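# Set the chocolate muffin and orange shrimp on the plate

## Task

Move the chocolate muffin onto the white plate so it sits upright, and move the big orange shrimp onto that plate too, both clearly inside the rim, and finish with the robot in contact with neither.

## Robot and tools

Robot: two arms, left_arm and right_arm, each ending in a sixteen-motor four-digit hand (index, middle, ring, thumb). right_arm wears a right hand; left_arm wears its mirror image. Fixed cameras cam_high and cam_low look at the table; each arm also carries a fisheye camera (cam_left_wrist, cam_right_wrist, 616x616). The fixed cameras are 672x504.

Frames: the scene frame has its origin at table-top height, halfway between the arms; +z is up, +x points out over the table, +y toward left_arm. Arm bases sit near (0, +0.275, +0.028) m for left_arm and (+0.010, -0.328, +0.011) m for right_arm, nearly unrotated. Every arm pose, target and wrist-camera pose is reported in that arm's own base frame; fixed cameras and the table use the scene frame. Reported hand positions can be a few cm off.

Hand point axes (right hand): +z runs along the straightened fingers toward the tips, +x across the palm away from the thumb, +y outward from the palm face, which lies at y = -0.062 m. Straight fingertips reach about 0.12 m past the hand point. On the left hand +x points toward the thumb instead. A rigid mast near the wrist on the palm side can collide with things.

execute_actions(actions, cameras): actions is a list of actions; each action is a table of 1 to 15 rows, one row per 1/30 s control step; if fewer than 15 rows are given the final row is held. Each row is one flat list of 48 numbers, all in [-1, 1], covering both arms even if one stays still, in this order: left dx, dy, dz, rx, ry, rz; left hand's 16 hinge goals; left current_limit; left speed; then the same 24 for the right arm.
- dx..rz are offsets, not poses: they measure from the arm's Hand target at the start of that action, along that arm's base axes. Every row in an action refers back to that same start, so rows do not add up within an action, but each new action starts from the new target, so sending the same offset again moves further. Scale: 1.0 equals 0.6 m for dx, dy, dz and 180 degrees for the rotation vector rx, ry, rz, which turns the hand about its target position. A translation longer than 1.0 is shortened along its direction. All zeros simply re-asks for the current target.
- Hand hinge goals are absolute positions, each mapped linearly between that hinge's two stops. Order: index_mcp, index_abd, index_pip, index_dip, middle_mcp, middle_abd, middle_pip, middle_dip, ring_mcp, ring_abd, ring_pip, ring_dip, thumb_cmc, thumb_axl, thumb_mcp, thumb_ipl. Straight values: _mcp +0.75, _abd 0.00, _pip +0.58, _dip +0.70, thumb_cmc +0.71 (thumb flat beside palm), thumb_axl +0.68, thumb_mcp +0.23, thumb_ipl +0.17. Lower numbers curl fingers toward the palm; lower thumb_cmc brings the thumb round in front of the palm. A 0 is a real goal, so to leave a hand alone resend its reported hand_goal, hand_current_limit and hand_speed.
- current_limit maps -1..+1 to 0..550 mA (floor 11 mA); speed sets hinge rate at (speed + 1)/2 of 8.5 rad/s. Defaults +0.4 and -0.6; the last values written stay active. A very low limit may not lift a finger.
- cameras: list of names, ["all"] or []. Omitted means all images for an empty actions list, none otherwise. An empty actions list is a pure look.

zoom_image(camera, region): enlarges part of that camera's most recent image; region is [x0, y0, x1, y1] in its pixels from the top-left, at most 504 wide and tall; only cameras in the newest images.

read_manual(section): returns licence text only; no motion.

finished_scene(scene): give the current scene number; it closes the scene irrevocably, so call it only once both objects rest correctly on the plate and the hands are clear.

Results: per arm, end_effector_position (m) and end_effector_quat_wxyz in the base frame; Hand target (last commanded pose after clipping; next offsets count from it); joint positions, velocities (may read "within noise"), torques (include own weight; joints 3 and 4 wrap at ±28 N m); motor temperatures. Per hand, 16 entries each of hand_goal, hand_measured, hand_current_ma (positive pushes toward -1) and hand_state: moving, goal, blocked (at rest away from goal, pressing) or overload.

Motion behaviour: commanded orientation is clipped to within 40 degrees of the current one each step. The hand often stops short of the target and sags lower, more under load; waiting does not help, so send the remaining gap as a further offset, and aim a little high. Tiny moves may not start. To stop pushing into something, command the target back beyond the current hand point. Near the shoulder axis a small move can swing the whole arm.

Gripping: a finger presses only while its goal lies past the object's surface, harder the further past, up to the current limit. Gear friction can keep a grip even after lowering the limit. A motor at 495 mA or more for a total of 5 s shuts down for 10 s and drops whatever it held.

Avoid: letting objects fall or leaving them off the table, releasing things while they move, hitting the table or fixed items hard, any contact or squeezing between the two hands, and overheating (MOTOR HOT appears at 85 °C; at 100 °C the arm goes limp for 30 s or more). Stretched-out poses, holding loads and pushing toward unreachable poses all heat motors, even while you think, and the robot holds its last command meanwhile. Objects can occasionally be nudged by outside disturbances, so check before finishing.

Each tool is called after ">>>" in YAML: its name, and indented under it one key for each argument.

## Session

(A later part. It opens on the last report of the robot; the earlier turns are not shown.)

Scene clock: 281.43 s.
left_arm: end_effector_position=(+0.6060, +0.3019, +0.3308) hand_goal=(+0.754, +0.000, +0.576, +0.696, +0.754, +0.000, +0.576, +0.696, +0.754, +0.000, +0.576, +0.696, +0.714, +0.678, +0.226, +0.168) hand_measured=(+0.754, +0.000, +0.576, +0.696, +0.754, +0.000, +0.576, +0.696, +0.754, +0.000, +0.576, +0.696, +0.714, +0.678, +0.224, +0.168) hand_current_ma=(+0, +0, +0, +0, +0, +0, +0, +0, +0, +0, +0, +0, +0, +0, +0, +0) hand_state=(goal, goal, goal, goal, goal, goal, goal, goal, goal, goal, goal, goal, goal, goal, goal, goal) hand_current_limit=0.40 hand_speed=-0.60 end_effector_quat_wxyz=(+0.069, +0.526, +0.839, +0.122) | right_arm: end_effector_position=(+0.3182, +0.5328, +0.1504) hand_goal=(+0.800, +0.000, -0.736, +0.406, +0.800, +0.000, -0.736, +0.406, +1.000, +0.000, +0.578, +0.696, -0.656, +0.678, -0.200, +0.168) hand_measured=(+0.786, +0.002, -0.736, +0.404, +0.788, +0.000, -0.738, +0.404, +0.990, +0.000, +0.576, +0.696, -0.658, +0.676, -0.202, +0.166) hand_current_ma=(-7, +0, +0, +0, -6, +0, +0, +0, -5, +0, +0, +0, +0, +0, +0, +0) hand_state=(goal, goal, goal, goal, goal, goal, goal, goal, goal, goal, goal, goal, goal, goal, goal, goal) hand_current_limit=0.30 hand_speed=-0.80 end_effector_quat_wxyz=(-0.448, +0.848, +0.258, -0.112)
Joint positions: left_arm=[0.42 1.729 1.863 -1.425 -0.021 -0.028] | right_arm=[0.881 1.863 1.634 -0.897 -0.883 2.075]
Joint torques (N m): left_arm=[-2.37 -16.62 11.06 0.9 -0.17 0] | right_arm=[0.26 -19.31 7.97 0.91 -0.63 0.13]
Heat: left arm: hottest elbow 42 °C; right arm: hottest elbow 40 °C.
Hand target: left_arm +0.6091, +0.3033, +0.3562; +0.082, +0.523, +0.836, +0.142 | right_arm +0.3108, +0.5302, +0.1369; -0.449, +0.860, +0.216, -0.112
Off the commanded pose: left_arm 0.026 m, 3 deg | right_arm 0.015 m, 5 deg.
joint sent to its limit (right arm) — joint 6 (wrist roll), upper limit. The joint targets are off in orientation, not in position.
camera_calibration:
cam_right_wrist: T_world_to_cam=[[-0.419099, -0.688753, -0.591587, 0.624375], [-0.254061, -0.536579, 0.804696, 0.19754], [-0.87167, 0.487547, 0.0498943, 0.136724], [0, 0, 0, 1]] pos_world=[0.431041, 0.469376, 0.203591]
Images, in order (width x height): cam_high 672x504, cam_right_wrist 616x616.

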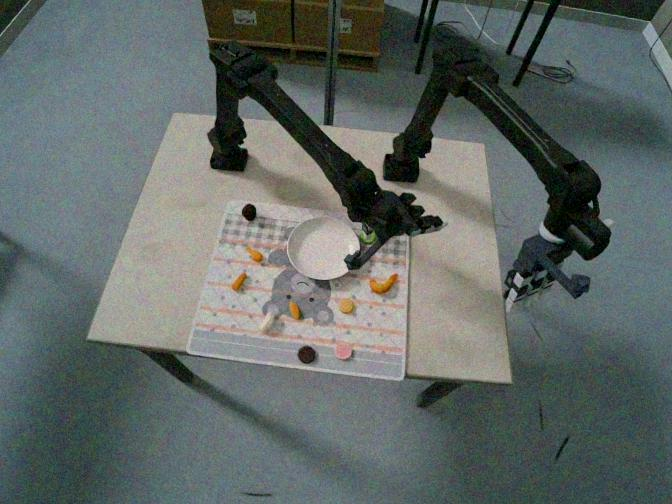

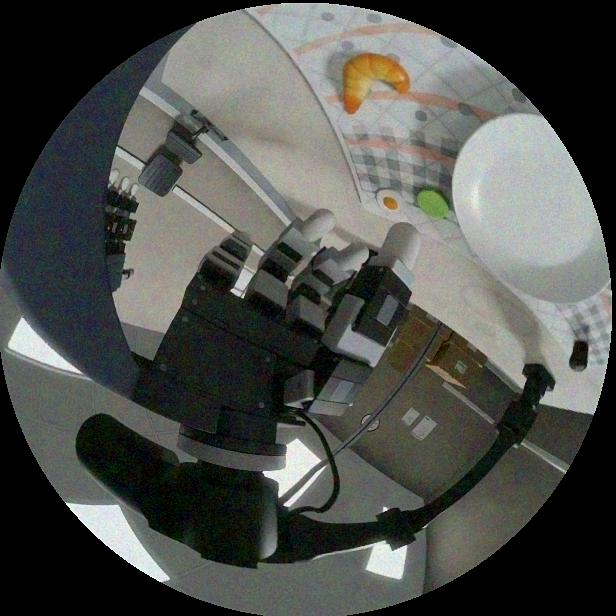

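>>> execute_actions:
  actions:
    - [[0,0,0,0,0,0,0.9,0,-0.737,0.406,0.9,0,-0.737,0.406,1,0,0.577,0.696,-0.657,0.677,-0.03,0.168,0.4,-0.6,-0.034,-0.223,0.01,0,0,-0.0667,0.87,0,-0.737,0.406,0.87,0,-0.737,0.406,1,0,0.577,0.696,-0.657,0.677,-0.16,0.168,0.3,-0.8]]
    - [[-0.0767,-0.154,-0.086,-0.0853,0.0632,0.0645,0.9,0,-0.737,0.406,0.9,0,-0.737,0.406,1,0,0.577,0.696,-0.657,0.677,-0.03,0.168,0.4,-0.6,-0.034,-0.223,0,0,0,-0.0667,0.87,0,-0.737,0.406,0.87,0,-0.737,0.406,1,0,0.577,0.696,-0.657,0.677,-0.16,0.168,0.3,-0.8]]
    - [[-0.0767,-0.154,-0.086,-0.0853,0.0632,0.0645,0.9,0,-0.737,0.406,0.9,0,-0.737,0.406,1,0,0.577,0.696,-0.657,0.677,-0.03,0.168,0.4,-0.6,-0.034,-0.223,0,0,0,-0.0667,0.87,0,-0.737,0.406,0.87,0,-0.737,0.406,1,0,0.577,0.696,-0.657,0.677,-0.16,0.168,0.3,-0.8]]
    - [[-0.0767,-0.154,-0.086,-0.0853,0.0632,0.0645,0.9,0,-0.737,0.406,0.9,0,-0.737,0.406,1,0,0.577,0.696,-0.657,0.677,-0.03,0.168,0.4,-0.6,0,0,0,0,0,0,0.87,0,-0.737,0.406,0.87,0,-0.737,0.406,1,0,0.577,0.696,-0.657,0.677,-0.16,0.168,0.3,-0.8]]
    - [[-0.0767,-0.154,-0.086,-0.0853,0.0632,0.0645,0.9,0,-0.737,0.406,0.9,0,-0.737,0.406,1,0,0.577,0.696,-0.657,0.677,-0.03,0.168,0.4,-0.6,0,0,0,0,0,0,0.87,0,-0.737,0.406,0.87,0,-0.737,0.406,1,0,0.577,0.696,-0.657,0.677,-0.16,0.168,0.3,-0.8]]
  cameras: ["all"]

Scene clock: 584.53 s.
left_arm: end_effector_position=(+0.4224, -0.0673, +0.1431) hand_goal=(+0.900, +0.000, -0.736, +0.406, +0.900, +0.000, -0.736, +0.406, +1.000, +0.000, +0.578, +0.696, -0.656, +0.678, -0.030, +0.168) hand_measured=(+0.894, +0.000, -0.732, +0.410, +0.894, +0.000, -0.732, +0.408, +0.990, +0.000, +0.576, +0.696, -0.654, +0.678, -0.032, +0.168) hand_current_ma=(-2, +0, +1, +1, -1, +0, +1, +1, -4, +0, +0, +0, +0, +0, +0, +0) hand_state=(goal, goal, goal, goal, goal, goal, goal, goal, goal, goal, goal, goal, goal, goal, goal, goal) hand_current_limit=0.40 hand_speed=-0.60 end_effector_quat_wxyz=(-0.050, +0.080, +0.881, -0.463) | right_arm: end_effector_position=(+0.2501, +0.1307, +0.1426) hand_goal=(+0.870, +0.000, -0.736, +0.406, +0.870, +0.000, -0.736, +0.406, +1.000, +0.000, +0.578, +0.696, -0.656, +0.678, -0.160, +0.168) hand_measured=(+0.862, +0.002, -0.736, +0.404, +0.864, +0.000, -0.736, +0.404, +0.990, +0.000, +0.576, +0.696, -0.656, +0.676, -0.162, +0.166) hand_current_ma=(-3, +0, +0, +0, -2, +0, +0, +0, -4, +0, +0, +0, +0, +0, +0, +0) hand_state=(goal, goal, goal, goal, goal, goal, goal, goal, goal, goal, goal, goal, goal, goal, goal, goal) hand_current_limit=0.30 hand_speed=-0.80 end_effector_quat_wxyz=(-0.461, +0.885, -0.061, +0.032)
Joint positions: left_arm=[0.046 1.671 1.353 -1.592 0.926 -1.172] | right_arm=[0.135 0.98 0.709 -0.932 -0.91 2.024]
Joint torques (N m): left_arm=[-2.14 -13.74 7.61 -0.24 0.99 -0.18] | right_arm=[-0.73 -5.77 8.79 0.59 -0.87 -0.05]
Heat: left arm: hottest elbow 43 °C; right arm: hottest elbow 40 °C.
Hand target: left_arm +0.4249, -0.0664, +0.1499; -0.040, +0.077, +0.883, -0.461 | right_arm +0.2497, +0.1289, +0.1430; -0.461, +0.885, -0.060, +0.032
Off the commanded pose: left_arm 0.007 m, 1 deg | right_arm 0.002 m, 0 deg.
camera_calibration:
cam_left_wrist: T_world_to_cam=[[0.702805, -0.53774, 0.465726, -0.427946], [-0.296055, 0.374198, 0.878821, -0.0262665], [-0.646852, -0.75552, 0.103788, 0.330043], [0, 0, 0, 1]] pos_world=[0.506475, 0.0290592, 0.188135]
cam_right_wrist: T_world_to_cam=[[-0.78853, -0.248399, -0.5626, 0.345031], [-0.509644, -0.248084, 0.823843, -0.00573835], [-0.344214, 0.93635, 0.0690265, 0.0805634], [0, 0, 0, 1]] pos_world=[0.296874, 0.00884625, 0.193281]

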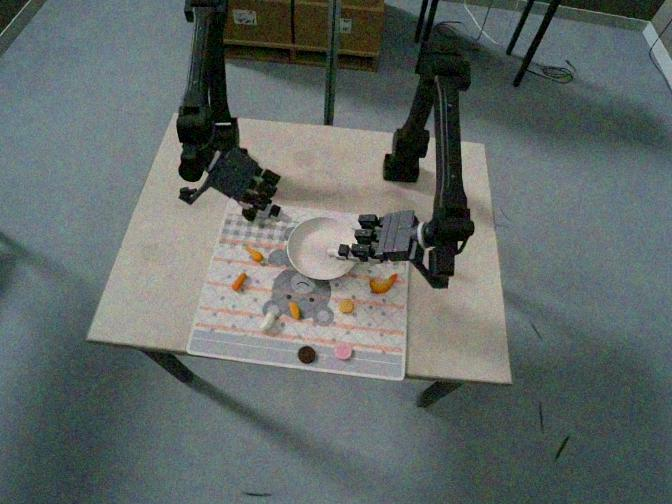

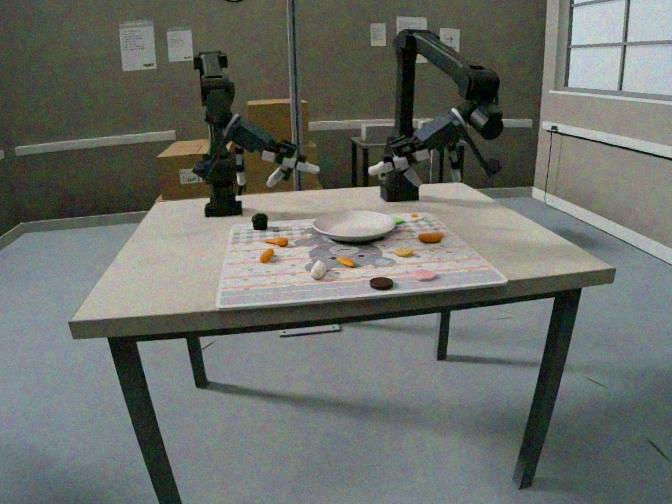

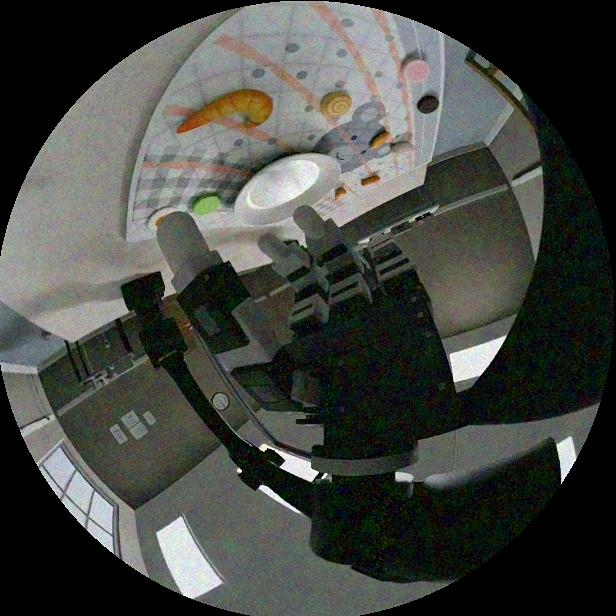

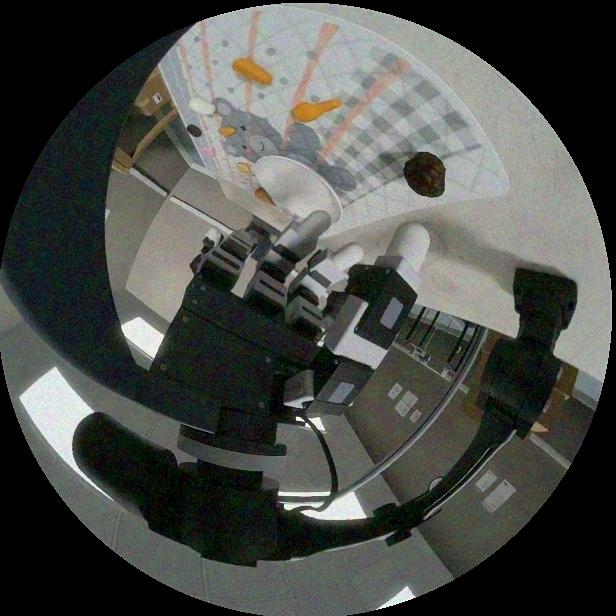

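>>> zoom_image:
  camera: "cam_left_wrist"
  region: [165, 70, 285, 150]

>>> zoom_image:
  camera: "cam_right_wrist"
  region: [380, 130, 470, 220]

Scaled by 4.200 from the camera's 616x616 image, which has a finer 880x880 frame.

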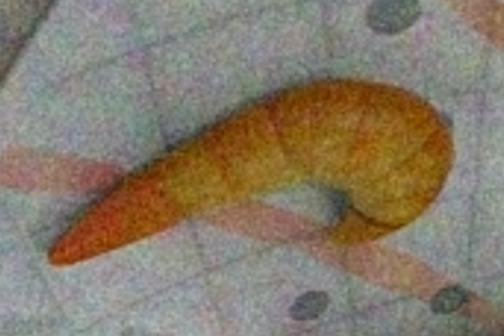

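Scaled by 5.600 from the camera's 616x616 image, which has a finer 880x880 frame.

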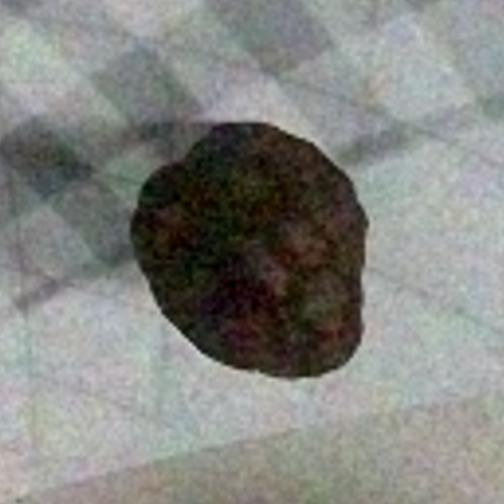

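>>> execute_actions:
  actions:
    - [[0.058,-0.044,-0.1,0,0,0,0.9,0,-0.737,0.406,0.9,0,-0.737,0.406,1,0,0.577,0.696,-0.657,0.677,-0.03,0.168,0.4,-0.6,-0.006,-0.002,-0.09,0,0,0,0.87,0,-0.737,0.406,0.87,0,-0.737,0.406,1,0,0.577,0.696,-0.657,0.677,-0.16,0.168,0.3,-0.8]]
    - [[0,0,-0.083,0,0,0,0.9,0,-0.737,0.406,0.9,0,-0.737,0.406,1,0,0.577,0.696,-0.657,0.677,-0.03,0.168,0.4,-0.6,0,0,-0.073,0,0,0,0.87,0,-0.737,0.406,0.87,0,-0.737,0.406,1,0,0.577,0.696,-0.657,0.677,-0.16,0.168,0.3,-0.8]]
  cameras: ["cam_left_wrist","cam_right_wrist"]

>>> zoom_image:
  camera: "cam_left_wrist"
  region: [120, 80, 360, 320]

>>> zoom_image:
  camera: "cam_right_wrist"
  region: [280, 130, 460, 310]

Scene clock: 624.30 s.
left_arm: end_effector_position=(+0.4542, -0.0920, +0.0357) hand_goal=(+0.900, +0.000, -0.736, +0.406, +0.900, +0.000, -0.736, +0.406, +1.000, +0.000, +0.578, +0.696, -0.656, +0.678, -0.030, +0.168) hand_measured=(+0.894, +0.000, -0.732, +0.410, +0.894, +0.000, -0.732, +0.408, +0.990, +0.000, +0.576, +0.696, -0.654, +0.678, -0.032, +0.168) hand_current_ma=(-2, +0, +1, +1, -1, +0, +1, +0, -4, +0, +0, +0, +0, +0, +0, +0) hand_state=(goal, goal, goal, goal, goal, goal, goal, goal, goal, goal, goal, goal, goal, goal, goal, goal) hand_current_limit=0.40 hand_speed=-0.60 end_effector_quat_wxyz=(-0.047, +0.078, +0.882, -0.462) | right_arm: end_effector_position=(+0.2483, +0.1284, +0.0525) hand_goal=(+0.870, +0.000, -0.736, +0.406, +0.870, +0.000, -0.736, +0.406, +1.000, +0.000, +0.578, +0.696, -0.656, +0.678, -0.160, +0.168) hand_measured=(+0.862, +0.002, -0.736, +0.404, +0.864, +0.000, -0.736, +0.404, +0.990, +0.000, +0.576, +0.696, -0.656, +0.676, -0.162, +0.166) hand_current_ma=(-3, +0, +0, +0, -2, +0, +0, +0, -4, +0, +0, +0, +0, +0, +0, +0) hand_state=(goal, goal, goal, goal, goal, goal, goal, goal, goal, goal, goal, goal, goal, goal, goal, goal) hand_current_limit=0.30 hand_speed=-0.80 end_effector_quat_wxyz=(-0.463, +0.884, -0.056, +0.038)
Joint positions: left_arm=[-0.006 1.845 1.29 -1.274 0.942 -1.269] | right_arm=[0.126 1.1 0.523 -0.623 -0.916 2.008]
Joint torques (N m): left_arm=[-2.37 -14.62 7.34 -0.09 0.92 -0.15] | right_arm=[-0.21 -4.95 7.08 1.51 -0.72 0.07]
Heat: left arm: hottest elbow 41 °C; right arm: hottest elbow 40 °C.
Hand target: left_arm +0.4598, -0.0928, +0.0401; -0.040, +0.077, +0.883, -0.461 | right_arm +0.2462, +0.1276, +0.0452; -0.461, +0.885, -0.060, +0.033
Off the commanded pose: left_arm 0.007 m, 1 deg | right_arm 0.008 m, 1 deg.
camera_calibration:
cam_left_wrist: T_world_to_cam=[[0.704596, -0.533354, 0.468058, -0.414074], [-0.30256, 0.370837, 0.878031, 0.0894738], [-0.641874, -0.760272, 0.0999186, 0.340509], [0, 0, 0, 1]] pos_world=[0.53739, 0.00485138, 0.0812268]
cam_right_wrist: T_world_to_cam=[[-0.779188, -0.248616, -0.575374, 0.290568], [-0.521358, -0.252478, 0.815132, 0.0709135], [-0.347924, 0.935118, 0.0671097, 0.0893959], [0, 0, 0, 1]] pos_world=[0.294481, 0.00654825, 0.103382]
Images, in order (width x height): cam_left_wrist 616x616, cam_right_wrist 616x616.

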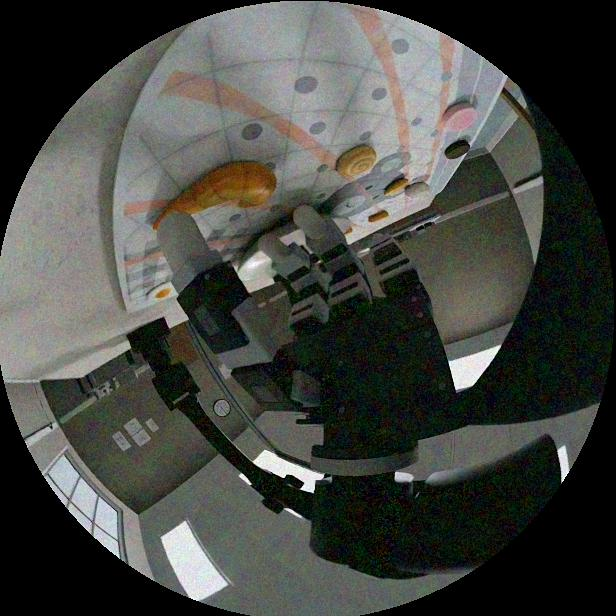

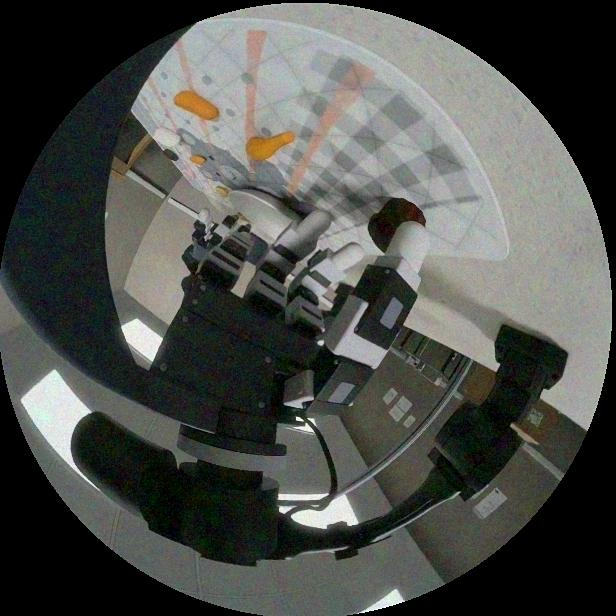

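Scaled by 2.100 from the camera's 616x616 image, which has a finer 880x880 frame.

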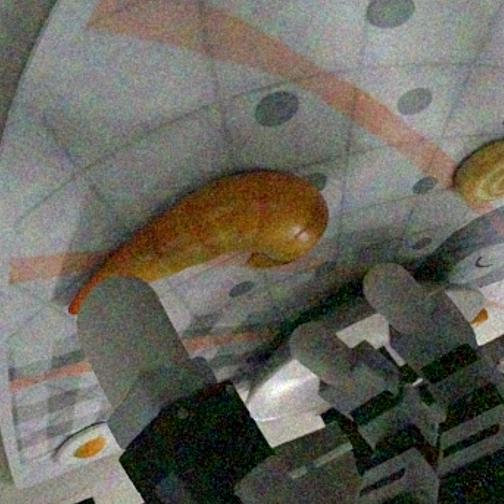

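Scaled by 2.800 from the camera's 616x616 image, which has a finer 880x880 frame.

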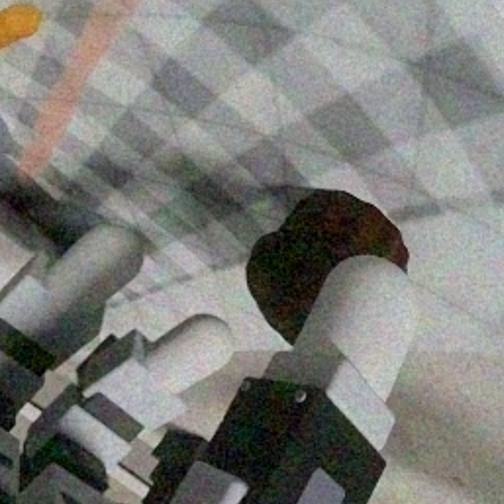

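>>> execute_actions:
  actions:
    - [[0.005,-0.01,-0.03,0,0,-0.0556,0.9,0,-0.737,0.406,0.9,0,-0.737,0.406,1,0,0.577,0.696,-0.657,0.677,-0.03,0.168,0.4,-0.6,-0.0025,-0.007,-0.03,0,0,0,0.87,0,-0.737,0.406,0.87,0,-0.737,0.406,1,0,0.577,0.696,-0.657,0.677,-0.16,0.168,0.3,-0.8]]
    - [[0,0,-0.0335,0,0,0,0.9,0,-0.737,0.406,0.9,0,-0.737,0.406,1,0,0.577,0.696,-0.657,0.677,-0.03,0.168,0.4,-0.6,0,0,-0.028,0,0,0,0.87,0,-0.737,0.406,0.87,0,-0.737,0.406,1,0,0.577,0.696,-0.657,0.677,-0.16,0.168,0.3,-0.8]]
  cameras: ["cam_left_wrist","cam_right_wrist"]

>>> zoom_image:
  camera: "cam_left_wrist"
  region: [120, 120, 360, 360]

>>> zoom_image:
  camera: "cam_right_wrist"
  region: [280, 150, 460, 330]

Scene clock: 664.17 s.
left_arm: end_effector_position=(+0.4486, -0.0958, +0.0134) hand_goal=(+0.900, +0.000, -0.736, +0.406, +0.900, +0.000, -0.736, +0.406, +1.000, +0.000, +0.578, +0.696, -0.656, +0.678, -0.030, +0.168) hand_measured=(+0.894, +0.000, -0.732, +0.410, +0.916, +0.006, -0.742, +0.408, +0.990, +0.000, +0.576, +0.696, -0.654, +0.678, -0.032, +0.168) hand_current_ma=(-2, +0, +1, +1, +11, +1, -2, +0, -4, +0, +0, +0, +0, +0, +0, +0) hand_state=(goal, goal, goal, goal, goal, goal, goal, goal, goal, goal, goal, goal, goal, goal, goal, goal) hand_current_limit=0.40 hand_speed=-0.60 end_effector_quat_wxyz=(-0.087, +0.138, +0.873, -0.460) | right_arm: end_effector_position=(+0.2481, +0.1253, +0.0183) hand_goal=(+0.870, +0.000, -0.736, +0.406, +0.870, +0.000, -0.736, +0.406, +1.000, +0.000, +0.578, +0.696, -0.656, +0.678, -0.160, +0.168) hand_measured=(+0.862, +0.002, -0.736, +0.404, +0.864, +0.000, -0.736, +0.404, +0.990, +0.000, +0.576, +0.696, -0.656, +0.676, -0.162, +0.166) hand_current_ma=(-3, +0, +0, +0, -2, +0, +0, +0, -4, +0, +0, +0, +0, +0, +0, +0) hand_state=(goal, goal, goal, goal, goal, goal, goal, goal, goal, goal, goal, goal, goal, goal, goal, goal) hand_current_limit=0.30 hand_speed=-0.80 end_effector_quat_wxyz=(-0.462, +0.884, -0.058, +0.037)
Joint positions: left_arm=[-0.026 1.931 1.339 -1.409 0.904 -1.073] | right_arm=[0.115 1.188 0.472 -0.5 -0.918 1.993]
Joint torques (N m): left_arm=[-3.02 -12.22 8.28 0.03 0.39 0.18] | right_arm=[-0.62 -5.42 6.13 1.44 -0.83 -0.02]
Heat: left arm: hottest elbow 40 °C; right arm: hottest elbow 41 °C.
Hand target: left_arm +0.4628, -0.0987, +0.0019; -0.080, +0.154, +0.873, -0.456 | right_arm +0.2446, +0.1234, +0.0104; -0.461, +0.885, -0.060, +0.032
Off the commanded pose: left_arm 0.018 m, 2 deg | right_arm 0.009 m, 1 deg.
camera_calibration:
cam_left_wrist: T_world_to_cam=[[0.628494, -0.627989, 0.458939, -0.376546], [-0.231517, 0.412256, 0.881161, 0.0808284], [-0.74256, -0.660057, 0.11371, 0.39077], [0, 0, 0, 1]] pos_world=[0.54554, -0.0118582, 0.0571544]
cam_right_wrist: T_world_to_cam=[[-0.781822, -0.247567, -0.572245, 0.270548], [-0.519054, -0.250077, 0.81734, 0.0969568], [-0.345452, 0.936041, 0.0670148, 0.093883], [0, 0, 0, 1]] pos_world=[0.294279, 0.00334722, 0.0692818]
Images, in order (width x height): cam_left_wrist 616x616, cam_right_wrist 616x616.

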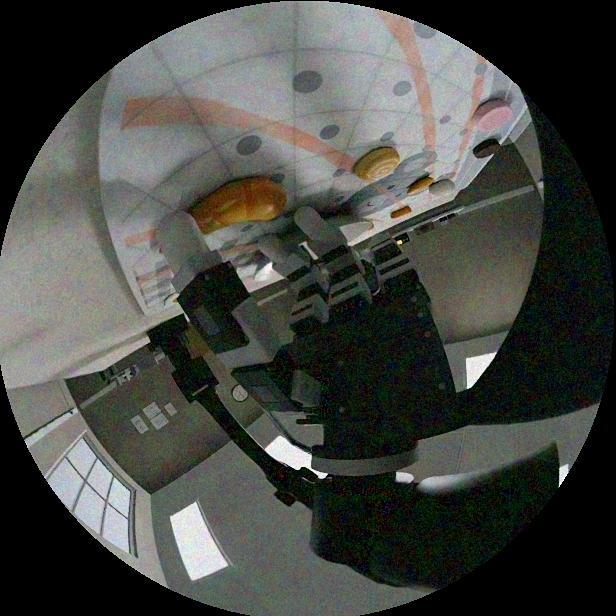

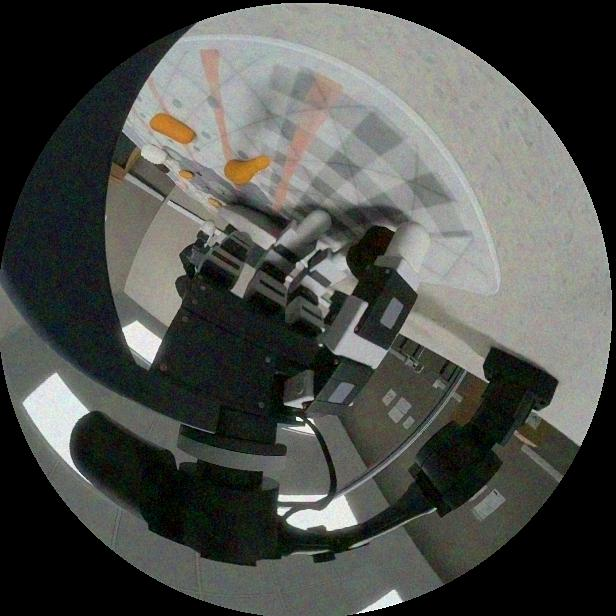

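Scaled by 2.100 from the camera's 616x616 image, which has a finer 880x880 frame.

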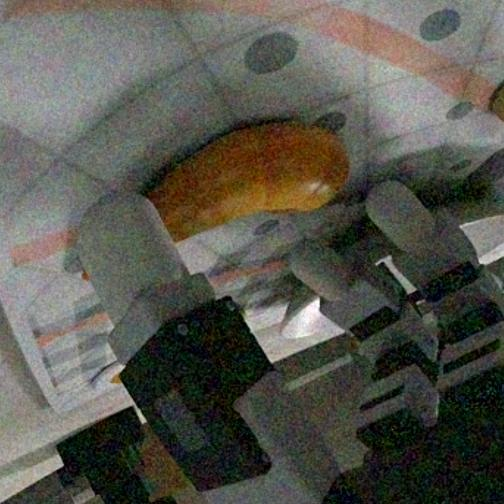

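Scaled by 2.800 from the camera's 616x616 image, which has a finer 880x880 frame.

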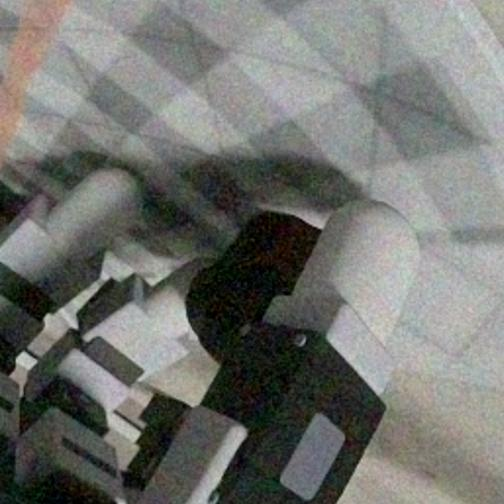

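>>> execute_actions:
  actions:
    - [[0.003,0.01,0.035,0,0,0,0.9,0,-0.737,0.406,0.9,0,-0.737,0.406,1,0,0.577,0.696,-0.657,0.677,-0.03,0.168,0.4,-0.6,-0.012,0,0.029,0,0,0,0.87,0,-0.737,0.406,0.87,0,-0.737,0.406,1,0,0.577,0.696,-0.657,0.677,-0.16,0.168,0.3,-0.8]]

Scene clock: 710.30 s.
left_arm: end_effector_position=(+0.4490, -0.0942, +0.0172) hand_goal=(+0.900, +0.000, -0.736, +0.406, +0.900, +0.000, -0.736, +0.406, +1.000, +0.000, +0.578, +0.696, -0.656, +0.678, -0.030, +0.168) hand_measured=(+0.894, +0.000, -0.732, +0.410, +0.900, +0.002, -0.736, +0.408, +0.990, +0.000, +0.576, +0.696, -0.654, +0.678, -0.032, +0.168) hand_current_ma=(-2, +0, +1, +1, +0, +0, +0, +0, -4, +0, +0, +0, +0, +0, +0, +0) hand_state=(goal, goal, goal, goal, goal, goal, goal, goal, goal, goal, goal, goal, goal, goal, goal, goal) hand_current_limit=0.40 hand_speed=-0.60 end_effector_quat_wxyz=(-0.091, +0.145, +0.873, -0.457) | right_arm: end_effector_position=(+0.2403, +0.1244, +0.0272) hand_goal=(+0.870, +0.000, -0.736, +0.406, +0.870, +0.000, -0.736, +0.406, +1.000, +0.000, +0.578, +0.696, -0.656, +0.678, -0.160, +0.168) hand_measured=(+0.862, +0.002, -0.736, +0.404, +0.864, +0.000, -0.736, +0.404, +0.990, +0.000, +0.576, +0.696, -0.656, +0.676, -0.162, +0.166) hand_current_ma=(-3, +0, +0, +0, -2, +0, +0, +0, -4, +0, +0, +0, +0, +0, +0, +0) hand_state=(goal, goal, goal, goal, goal, goal, goal, goal, goal, goal, goal, goal, goal, goal, goal, goal) hand_current_limit=0.30 hand_speed=-0.80 end_effector_quat_wxyz=(-0.462, +0.884, -0.060, +0.033)
Joint positions: left_arm=[-0.026 1.931 1.351 -1.436 0.893 -1.053] | right_arm=[0.115 1.143 0.472 -0.553 -0.918 1.993]
Joint torques (N m): left_arm=[-2.08 -14.15 9.33 -1.35 0.67 0.07] | right_arm=[-0.38 -7 6.93 0.54 -0.8 0.04]
Heat: left arm: hottest elbow 40 °C; right arm: hottest elbow 40 °C.
Hand target: left_arm +0.4646, -0.0927, +0.0230; -0.080, +0.154, +0.873, -0.456 | right_arm +0.2373, +0.1234, +0.0278; -0.461, +0.885, -0.060, +0.032
Off the commanded pose: left_arm 0.017 m, 2 deg | right_arm 0.003 m, 0 deg.

>>> execute_actions:
  actions:
    - [[0.028,0.0,0.0,0,0,0,0.9,0,-0.737,0.406,0.9,0,-0.737,0.406,1,0,0.577,0.696,-0.657,0.677,-0.03,0.168,0.4,-0.6,0,0,0,0,0,0,0.72,0,-0.737,0.406,0.74,0,-0.737,0.406,1,0,0.577,0.696,-0.657,0.677,-0.22,0.168,0.3,-0.85]]
    - [[-0.01,0,0,0,0,0,0.9,0,-0.737,0.406,0.9,0,-0.737,0.406,1,0,0.577,0.696,-0.657,0.677,-0.03,0.168,0.4,-0.6,0,0,0,0,0,0,0.66,0,-0.737,0.406,0.70,0,-0.737,0.406,1,0,0.577,0.696,-0.657,0.677,-0.28,0.168,0.3,-0.85]]
  cameras: ["cam_left_wrist","cam_right_wrist"]

>>> zoom_image:
  camera: "cam_left_wrist"
  region: [120, 120, 360, 360]

>>> zoom_image:
  camera: "cam_right_wrist"
  region: [280, 150, 460, 330]

Scene clock: 720.93 s.
left_arm: end_effector_position=(+0.4651, -0.0942, +0.0163) hand_goal=(+0.900, +0.000, -0.736, +0.406, +0.900, +0.000, -0.736, +0.406, +1.000, +0.000, +0.578, +0.696, -0.656, +0.678, -0.030, +0.168) hand_measured=(+0.898, +0.000, -0.732, +0.410, +0.896, +0.002, -0.736, +0.408, +0.990, +0.000, +0.576, +0.696, -0.654, +0.678, -0.032, +0.168) hand_current_ma=(+0, +0, +1, +1, -1, +0, +0, +0, -4, +0, +0, +0, +0, +0, +0, +0) hand_state=(goal, goal, goal, goal, goal, goal, goal, goal, goal, goal, goal, goal, goal, goal, goal, goal) hand_current_limit=0.40 hand_speed=-0.60 end_effector_quat_wxyz=(-0.092, +0.145, +0.873, -0.456) | right_arm: end_effector_position=(+0.2403, +0.1244, +0.0272) hand_goal=(+0.660, +0.000, -0.736, +0.406, +0.700, +0.000, -0.736, +0.406, +1.000, +0.000, +0.578, +0.696, -0.656, +0.678, -0.280, +0.168) hand_measured=(+0.718, +0.002, -0.720, +0.412, +0.698, +0.000, -0.736, +0.404, +0.990, +0.000, +0.576, +0.696, -0.662, +0.676, -0.218, +0.180) hand_current_ma=(+86, +0, +9, +1, +0, +0, +0, +0, -4, +0, +0, +0, -2, -1, +137, +8) hand_state=(blocked, goal, goal, goal, goal, goal, goal, goal, goal, goal, goal, goal, goal, goal, blocked, goal) hand_current_limit=0.30 hand_speed=-0.85 end_effector_quat_wxyz=(-0.462, +0.884, -0.060, +0.033)
Joint positions: left_arm=[-0.026 1.969 1.41 -1.46 0.89 -1.052] | right_arm=[0.115 1.143 0.472 -0.553 -0.918 1.993]
Joint torques (N m): left_arm=[-1.96 -15.85 8.03 -1.07 0.75 0.11] | right_arm=[-0.32 -7 6.93 0.51 -0.78 0.02]
Heat: left arm: hottest elbow 40 °C; right arm: hottest elbow 40 °C.
Hand target: left_arm +0.4754, -0.0927, +0.0229; -0.080, +0.154, +0.873, -0.456 | right_arm +0.2374, +0.1234, +0.0278; -0.461, +0.885, -0.060, +0.032
Off the commanded pose: left_arm 0.012 m, 2 deg | right_arm 0.003 m, 0 deg.
camera_calibration:
cam_left_wrist: T_world_to_cam=[[0.617258, -0.64204, 0.454728, -0.383215], [-0.223838, 0.41078, 0.88383, 0.0776465], [-0.754248, -0.647337, 0.109845, 0.410462], [0, 0, 0, 1]] pos_world=[0.563513, -0.0122277, 0.0605452]
cam_right_wrist: T_world_to_cam=[[-0.786789, -0.248142, -0.565145, 0.270331], [-0.51188, -0.249289, 0.822091, 0.0834304], [-0.34488, 0.936099, 0.0691194, 0.0912638], [0, 0, 0, 1]] pos_world=[0.286875, 0.00244682, 0.0778807]
Images, in order (width x height): cam_left_wrist 616x616, cam_right_wrist 616x616.

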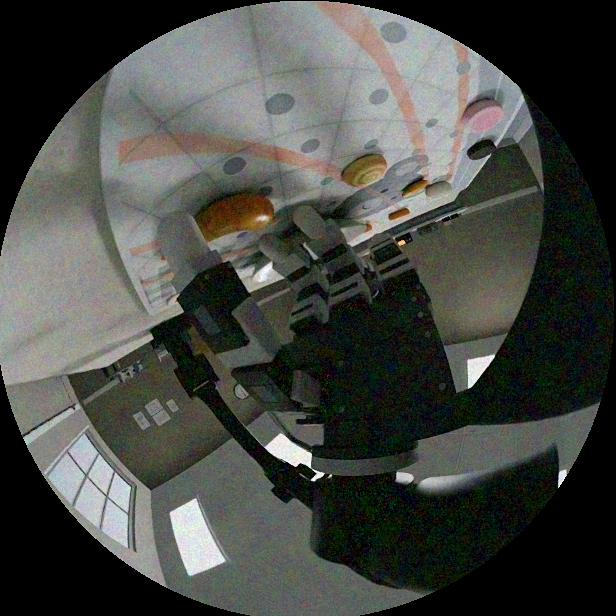

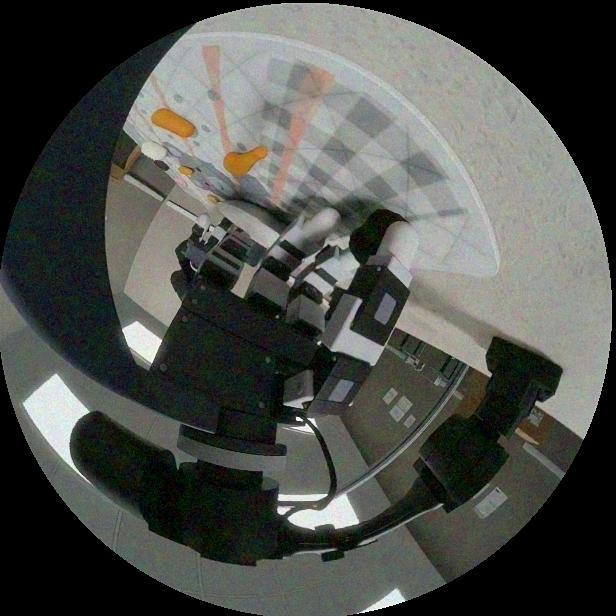

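Scaled by 2.100 from the camera's 616x616 image, which has a finer 880x880 frame.

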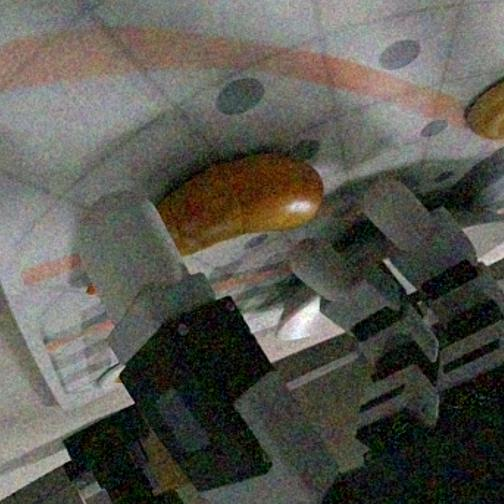

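Scaled by 2.800 from the camera's 616x616 image, which has a finer 880x880 frame.

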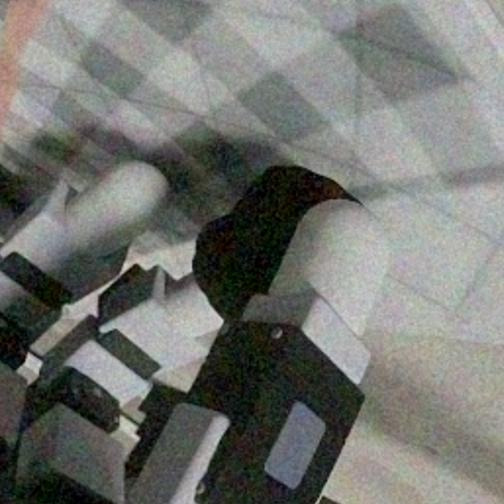

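>>> execute_actions:
  actions:
    - [[-0.017,0,0,0,0,0,0.83,0,-0.737,0.406,0.83,0,-0.737,0.406,1,0,0.577,0.696,-0.657,0.677,-0.10,0.168,0.3,-0.85,0,0,0,0,0,0,0.58,0,-0.745,0.39,0.66,0,-0.737,0.406,1,0,0.577,0.696,-0.657,0.677,-0.33,0.15,0.3,-0.85]]
    - [[0,0,0,0,0,0,0.77,0,-0.737,0.406,0.77,0,-0.737,0.406,1,0,0.577,0.696,-0.657,0.677,-0.16,0.168,0.3,-0.85,0,0,0,0,0,0,0.50,0,-0.75,0.38,0.64,0,-0.737,0.406,1,0,0.577,0.696,-0.657,0.677,-0.37,0.14,0.3,-0.85]]
  cameras: ["cam_left_wrist"]

>>> zoom_image:
  camera: "cam_left_wrist"
  region: [120, 120, 360, 360]

Scene clock: 733.63 s.
left_arm: end_effector_position=(+0.4585, -0.0939, +0.0167) hand_goal=(+0.770, +0.000, -0.736, +0.406, +0.770, +0.000, -0.736, +0.406, +1.000, +0.000, +0.578, +0.696, -0.656, +0.678, -0.160, +0.168) hand_measured=(+0.766, -0.002, -0.734, +0.410, +0.766, +0.002, -0.736, +0.408, +0.990, +0.000, +0.576, +0.696, -0.654, +0.678, -0.158, +0.168) hand_current_ma=(-1, +0, +0, +1, -1, +0, +0, +0, -4, +0, +0, +0, +0, +0, +0, +0) hand_state=(goal, goal, goal, goal, goal, goal, goal, goal, goal, goal, goal, goal, goal, goal, goal, goal) hand_current_limit=0.30 hand_speed=-0.85 end_effector_quat_wxyz=(-0.095, +0.143, +0.873, -0.457) | right_arm: end_effector_position=(+0.2400, +0.1243, +0.0272) hand_goal=(+0.500, +0.000, -0.750, +0.380, +0.640, +0.000, -0.736, +0.406, +1.000, +0.000, +0.578, +0.696, -0.656, +0.678, -0.370, +0.140) hand_measured=(+0.684, +0.002, -0.710, +0.410, +0.638, +0.000, -0.736, +0.404, +0.990, +0.000, +0.576, +0.696, -0.680, +0.664, -0.226, +0.180) hand_current_ma=(+357, +0, +40, +27, +0, +0, +0, +0, -4, +0, +0, +0, -17, -9, +358, +67) hand_state=(blocked, goal, blocked, blocked, goal, goal, goal, goal, goal, goal, goal, goal, blocked, goal, blocked, blocked) hand_current_limit=0.30 hand_speed=-0.85 end_effector_quat_wxyz=(-0.462, +0.884, -0.060, +0.033)
Joint positions: left_arm=[-0.026 1.959 1.392 -1.46 0.89 -1.051] | right_arm=[0.115 1.143 0.472 -0.554 -0.918 1.993]
Joint torques (N m): left_arm=[-2.08 -16.85 6.57 -0.55 0.77 0.08] | right_arm=[-0.26 -7 6.93 0.58 -0.78 0.03]
Heat: left arm: hottest elbow 41 °C; right arm: hottest elbow 40 °C.
Hand target: left_arm +0.4652, -0.0928, +0.0230; -0.080, +0.154, +0.873, -0.456 | right_arm +0.2374, +0.1234, +0.0278; -0.461, +0.885, -0.060, +0.032
Off the commanded pose: left_arm 0.009 m, 2 deg | right_arm 0.003 m, 0 deg.
camera_calibration:
cam_left_wrist: T_world_to_cam=[[0.620657, -0.641997, 0.450139, -0.380571], [-0.217425, 0.410663, 0.885484, 0.0727824], [-0.753333, -0.647453, 0.115295, 0.405105], [0, 0, 0, 1]] pos_world=[0.557208, -0.0119278, 0.0601559]
Images, in order (width x height): cam_left_wrist 616x616.

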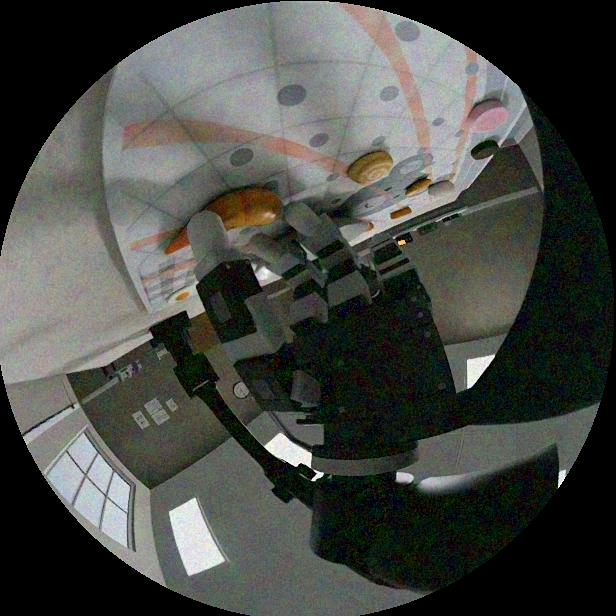

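Scaled by 2.100 from the camera's 616x616 image, which has a finer 880x880 frame.

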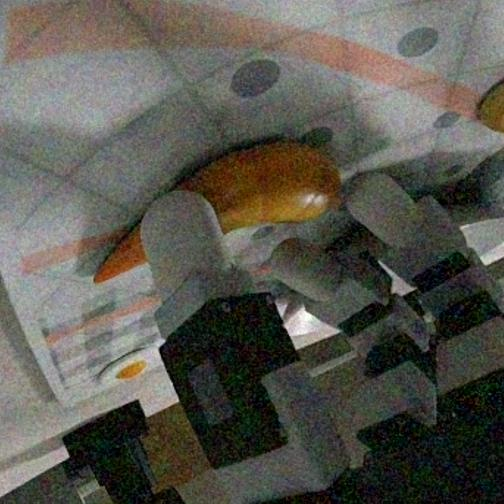

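>>> execute_actions:
  actions:
    - [[0,0,0,0,0,0,0.73,0,-0.737,0.406,0.73,0,-0.737,0.406,1,0,0.577,0.696,-0.657,0.677,-0.21,0.168,0.2,-0.85,0,0,0,0,0,0,0.50,0,-0.75,0.38,0.64,0,-0.737,0.406,1,0,0.577,0.696,-0.657,0.677,-0.37,0.14,0.3,-0.85]]
    - [[0,0,0,0,0,0,0.69,0,-0.737,0.406,0.69,0,-0.737,0.406,1,0,0.577,0.696,-0.657,0.677,-0.26,0.168,0.2,-0.85,0,0,0,0,0,0,0.50,0,-0.75,0.38,0.64,0,-0.737,0.406,1,0,0.577,0.696,-0.657,0.677,-0.37,0.14,0.3,-0.85]]
  cameras: ["cam_left_wrist"]

>>> zoom_image:
  camera: "cam_left_wrist"
  region: [120, 120, 360, 360]

Scene clock: 759.00 s.
left_arm: end_effector_position=(+0.4586, -0.0938, +0.0166) hand_goal=(+0.690, +0.000, -0.736, +0.406, +0.690, +0.000, -0.736, +0.406, +1.000, +0.000, +0.578, +0.696, -0.656, +0.678, -0.260, +0.168) hand_measured=(+0.688, -0.002, -0.734, +0.410, +0.722, +0.002, -0.728, +0.408, +0.990, +0.000, +0.576, +0.696, -0.648, +0.682, -0.208, +0.180) hand_current_ma=(+0, +0, +0, +1, +31, +0, +3, +0, -4, +0, +0, +0, +3, +1, +108, +9) hand_state=(goal, goal, goal, goal, blocked, goal, goal, goal, goal, goal, goal, goal, goal, goal, blocked, goal) hand_current_limit=0.20 hand_speed=-0.85 end_effector_quat_wxyz=(-0.095, +0.144, +0.873, -0.456) | right_arm: end_effector_position=(+0.2400, +0.1243, +0.0272) hand_goal=(+0.500, +0.000, -0.750, +0.380, +0.640, +0.000, -0.736, +0.406, +1.000, +0.000, +0.578, +0.696, -0.656, +0.678, -0.370, +0.140) hand_measured=(+0.684, +0.002, -0.710, +0.410, +0.638, +0.000, -0.736, +0.404, +0.990, +0.000, +0.576, +0.696, -0.680, +0.664, -0.226, +0.180) hand_current_ma=(+358, +0, +40, +27, +0, +0, +0, +0, -4, +0, +0, +0, -17, -9, +358, +67) hand_state=(blocked, goal, blocked, blocked, goal, goal, goal, goal, goal, goal, goal, goal, blocked, goal, blocked, blocked) hand_current_limit=0.30 hand_speed=-0.85 end_effector_quat_wxyz=(-0.462, +0.884, -0.060, +0.033)
Joint positions: left_arm=[-0.026 1.959 1.392 -1.46 0.89 -1.05] | right_arm=[0.115 1.143 0.472 -0.554 -0.918 1.993]
Joint torques (N m): left_arm=[-2.14 -16.79 6.57 -0.55 0.76 0.09] | right_arm=[-0.44 -7 6.93 0.55 -0.78 0.03]
Heat: left arm: hottest elbow 40 °C; right arm: hottest elbow 40 °C.
Hand target: left_arm +0.4652, -0.0928, +0.0230; -0.080, +0.154, +0.873, -0.456 | right_arm +0.2374, +0.1234, +0.0278; -0.461, +0.885, -0.060, +0.032
Off the commanded pose: left_arm 0.009 m, 2 deg | right_arm 0.003 m, 0 deg.
camera_calibration:
cam_left_wrist: T_world_to_cam=[[0.619783, -0.64246, 0.450682, -0.380245], [-0.217837, 0.410874, 0.885285, 0.0730703], [-0.753934, -0.646859, 0.114701, 0.405634], [0, 0, 0, 1]] pos_world=[0.557407, -0.0119267, 0.0601547]
Images, in order (width x height): cam_left_wrist 616x616.

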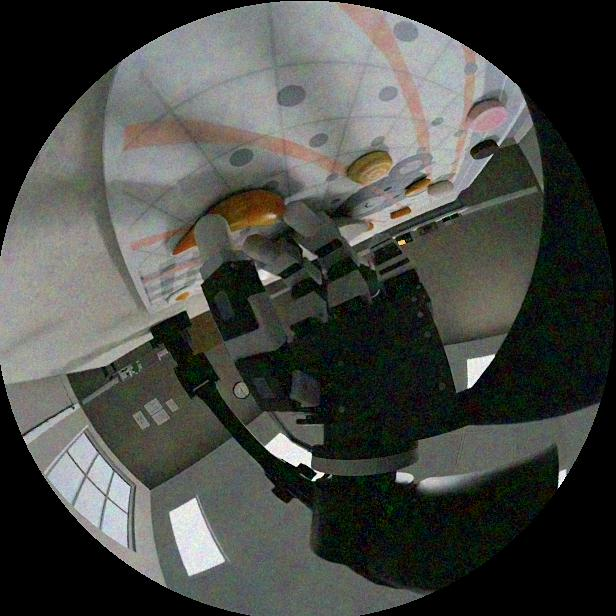

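Scaled by 2.100 from the camera's 616x616 image, which has a finer 880x880 frame.

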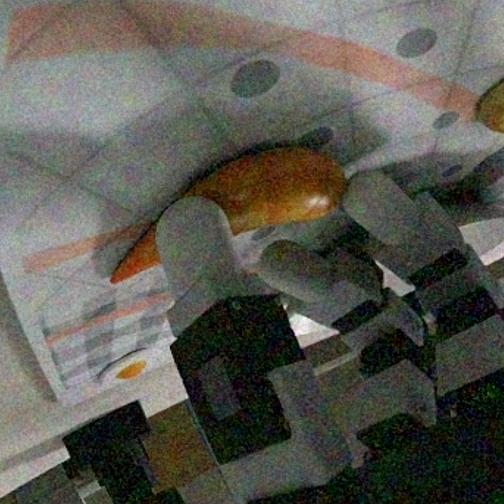

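>>> execute_actions:
  actions:
    - [[0,0,0,0,0,0,0.60,0,-0.737,0.406,0.65,0,-0.737,0.406,1,0,0.577,0.696,-0.657,0.677,-0.30,0.168,0.2,-0.85,0,0,0,0,0,0,0.50,0,-0.75,0.38,0.64,0,-0.737,0.406,1,0,0.577,0.696,-0.657,0.677,-0.37,0.14,0.3,-0.85]]
  cameras: ["cam_left_wrist"]

>>> zoom_image:
  camera: "cam_left_wrist"
  region: [120, 120, 360, 360]

Scene clock: 766.77 s.
left_arm: end_effector_position=(+0.4587, -0.0938, +0.0166) hand_goal=(+0.600, +0.000, -0.736, +0.406, +0.650, +0.000, -0.736, +0.406, +1.000, +0.000, +0.578, +0.696, -0.656, +0.678, -0.300, +0.168) hand_measured=(+0.598, -0.002, -0.734, +0.410, +0.710, +0.002, -0.722, +0.410, +0.990, +0.000, +0.576, +0.696, -0.638, +0.688, -0.220, +0.188) hand_current_ma=(+0, +0, +0, +1, +95, +0, +8, +1, -4, +0, +0, +0, +11, +5, +217, +21) hand_state=(goal, goal, goal, goal, blocked, goal, goal, goal, goal, goal, goal, goal, goal, goal, blocked, goal) hand_current_limit=0.20 hand_speed=-0.85 end_effector_quat_wxyz=(-0.094, +0.145, +0.873, -0.456) | right_arm: end_effector_position=(+0.2400, +0.1243, +0.0272) hand_goal=(+0.500, +0.000, -0.750, +0.380, +0.640, +0.000, -0.736, +0.406, +1.000, +0.000, +0.578, +0.696, -0.656, +0.678, -0.370, +0.140) hand_measured=(+0.684, +0.002, -0.710, +0.410, +0.638, +0.000, -0.736, +0.404, +0.990, +0.000, +0.576, +0.696, -0.680, +0.664, -0.226, +0.180) hand_current_ma=(+358, +0, +40, +27, +0, +0, +0, +0, -4, +0, +0, +0, -17, -9, +357, +67) hand_state=(blocked, goal, blocked, blocked, goal, goal, goal, goal, goal, goal, goal, goal, blocked, goal, blocked, blocked) hand_current_limit=0.30 hand_speed=-0.85 end_effector_quat_wxyz=(-0.462, +0.884, -0.060, +0.033)
Joint positions: left_arm=[-0.026 1.959 1.392 -1.46 0.89 -1.049] | right_arm=[0.115 1.143 0.472 -0.554 -0.918 1.993]
Joint torques (N m): left_arm=[-2.08 -16.67 6.58 -0.53 0.76 0.08] | right_arm=[-0.38 -7 6.95 0.62 -0.77 0.03]
Heat: left arm: hottest elbow 40 °C; right arm: hottest elbow 40 °C.
Hand target: left_arm +0.4652, -0.0928, +0.0230; -0.080, +0.154, +0.873, -0.456 | right_arm +0.2374, +0.1234, +0.0278; -0.461, +0.885, -0.060, +0.032
Off the commanded pose: left_arm 0.009 m, 2 deg | right_arm 0.003 m, 0 deg.
camera_calibration:
cam_left_wrist: T_world_to_cam=[[0.618701, -0.64278, 0.451711, -0.379877], [-0.218529, 0.411473, 0.884836, 0.0734649], [-0.754622, -0.646161, 0.114113, 0.406061], [0, 0, 0, 1]] pos_world=[0.557507, -0.0120257, 0.0602537]
Images, in order (width x height): cam_left_wrist 616x616.

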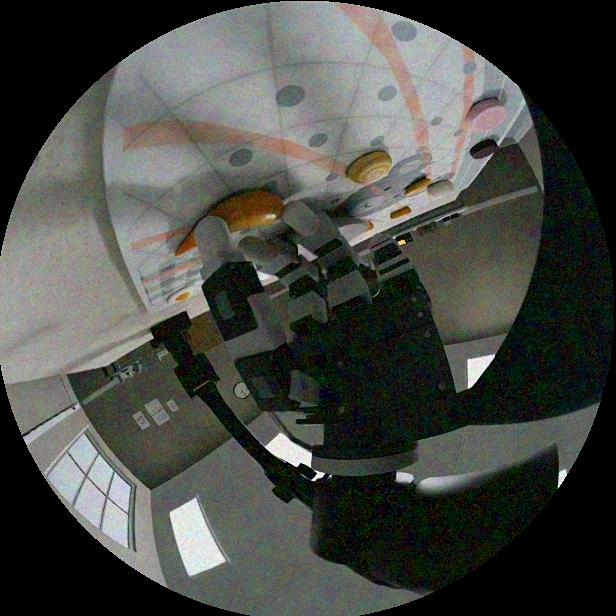

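Scaled by 2.100 from the camera's 616x616 image, which has a finer 880x880 frame.

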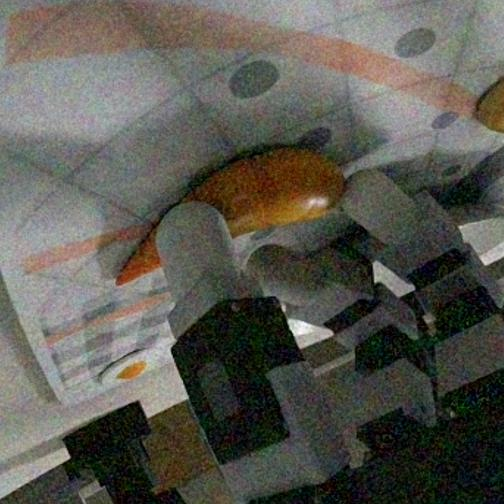

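>>> execute_actions:
  actions:
    - [[0,0,0,0,0,0,0.50,0,-0.737,0.406,0.64,0,-0.737,0.406,1,0,0.577,0.696,-0.657,0.677,-0.32,0.168,0.2,-0.85,0,0,0,0,0,0,0.50,0,-0.75,0.38,0.64,0,-0.737,0.406,1,0,0.577,0.696,-0.657,0.677,-0.37,0.14,0.3,-0.85]]
    - [[0,0,0,0,0,0,0.42,0,-0.737,0.406,0.62,0,-0.737,0.406,1,0,0.577,0.696,-0.657,0.677,-0.34,0.168,0.2,-0.85,0,0,0,0,0,0,0.50,0,-0.75,0.38,0.64,0,-0.737,0.406,1,0,0.577,0.696,-0.657,0.677,-0.37,0.14,0.3,-0.85]]
  cameras: ["cam_left_wrist"]

>>> zoom_image:
  camera: "cam_left_wrist"
  region: [120, 120, 360, 360]

Scene clock: 780.53 s.
left_arm: end_effector_position=(+0.4589, -0.0940, +0.0166) hand_goal=(+0.420, +0.000, -0.736, +0.406, +0.620, +0.000, -0.736, +0.406, +1.000, +0.000, +0.578, +0.696, -0.656, +0.678, -0.340, +0.168) hand_measured=(+0.420, -0.002, -0.734, +0.410, +0.690, +0.000, -0.716, +0.412, +0.990, +0.000, +0.576, +0.696, -0.632, +0.692, -0.250, +0.190) hand_current_ma=(+0, +0, +0, +1, +128, +0, +14, +2, -4, +0, +0, +0, +19, +10, +266, +28) hand_state=(goal, goal, goal, goal, blocked, goal, blocked, goal, goal, goal, goal, goal, blocked, goal, blocked, blocked) hand_current_limit=0.20 hand_speed=-0.85 end_effector_quat_wxyz=(-0.094, +0.145, +0.873, -0.457) | right_arm: end_effector_position=(+0.2400, +0.1243, +0.0272) hand_goal=(+0.500, +0.000, -0.750, +0.380, +0.640, +0.000, -0.736, +0.406, +1.000, +0.000, +0.578, +0.696, -0.656, +0.678, -0.370, +0.140) hand_measured=(+0.684, +0.002, -0.710, +0.410, +0.638, +0.000, -0.736, +0.404, +0.990, +0.000, +0.576, +0.696, -0.680, +0.664, -0.226, +0.180) hand_current_ma=(+358, +0, +40, +27, +0, +0, +0, +0, -4, +0, +0, +0, -17, -9, +358, +67) hand_state=(blocked, goal, blocked, blocked, goal, goal, goal, goal, goal, goal, goal, goal, blocked, goal, blocked, blocked) hand_current_limit=0.30 hand_speed=-0.85 end_effector_quat_wxyz=(-0.462, +0.884, -0.060, +0.033)
Joint positions: left_arm=[-0.026 1.959 1.392 -1.46 0.891 -1.047] | right_arm=[0.115 1.143 0.472 -0.554 -0.918 1.993]
Joint torques (N m): left_arm=[-2.14 -16.67 6.58 -0.54 0.73 0.07] | right_arm=[-0.26 -7.12 6.94 0.55 -0.78 0.03]
Heat: left arm: hottest elbow 39 °C; right arm: hottest elbow 40 °C.
Hand target: left_arm +0.4652, -0.0928, +0.0230; -0.080, +0.154, +0.873, -0.456 | right_arm +0.2374, +0.1234, +0.0278; -0.461, +0.885, -0.060, +0.032
Off the commanded pose: left_arm 0.009 m, 2 deg | right_arm 0.003 m, 0 deg.
camera_calibration:
cam_left_wrist: T_world_to_cam=[[0.61753, -0.642724, 0.453391, -0.379576], [-0.219545, 0.412672, 0.884026, 0.0742213], [-0.755286, -0.645452, 0.11373, 0.406485], [0, 0, 0, 1]] pos_world=[0.557707, -0.0122253, 0.0602532]
Images, in order (width x height): cam_left_wrist 616x616.

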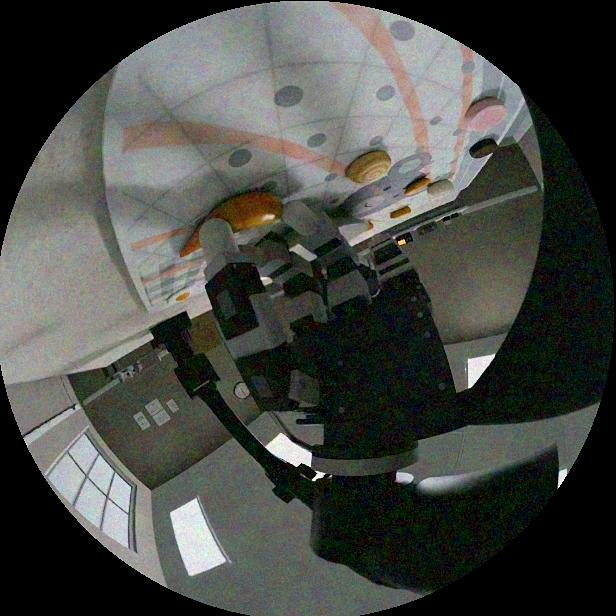

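Scaled by 2.100 from the camera's 616x616 image, which has a finer 880x880 frame.

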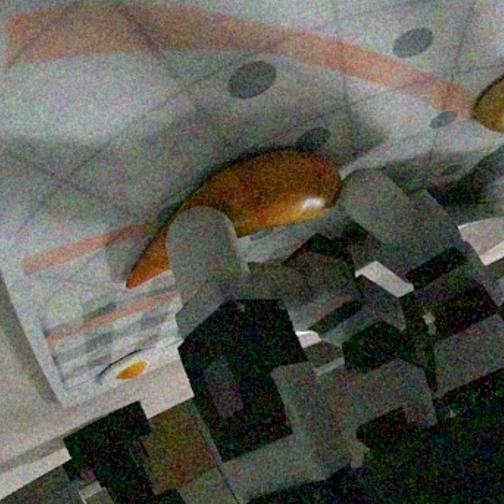

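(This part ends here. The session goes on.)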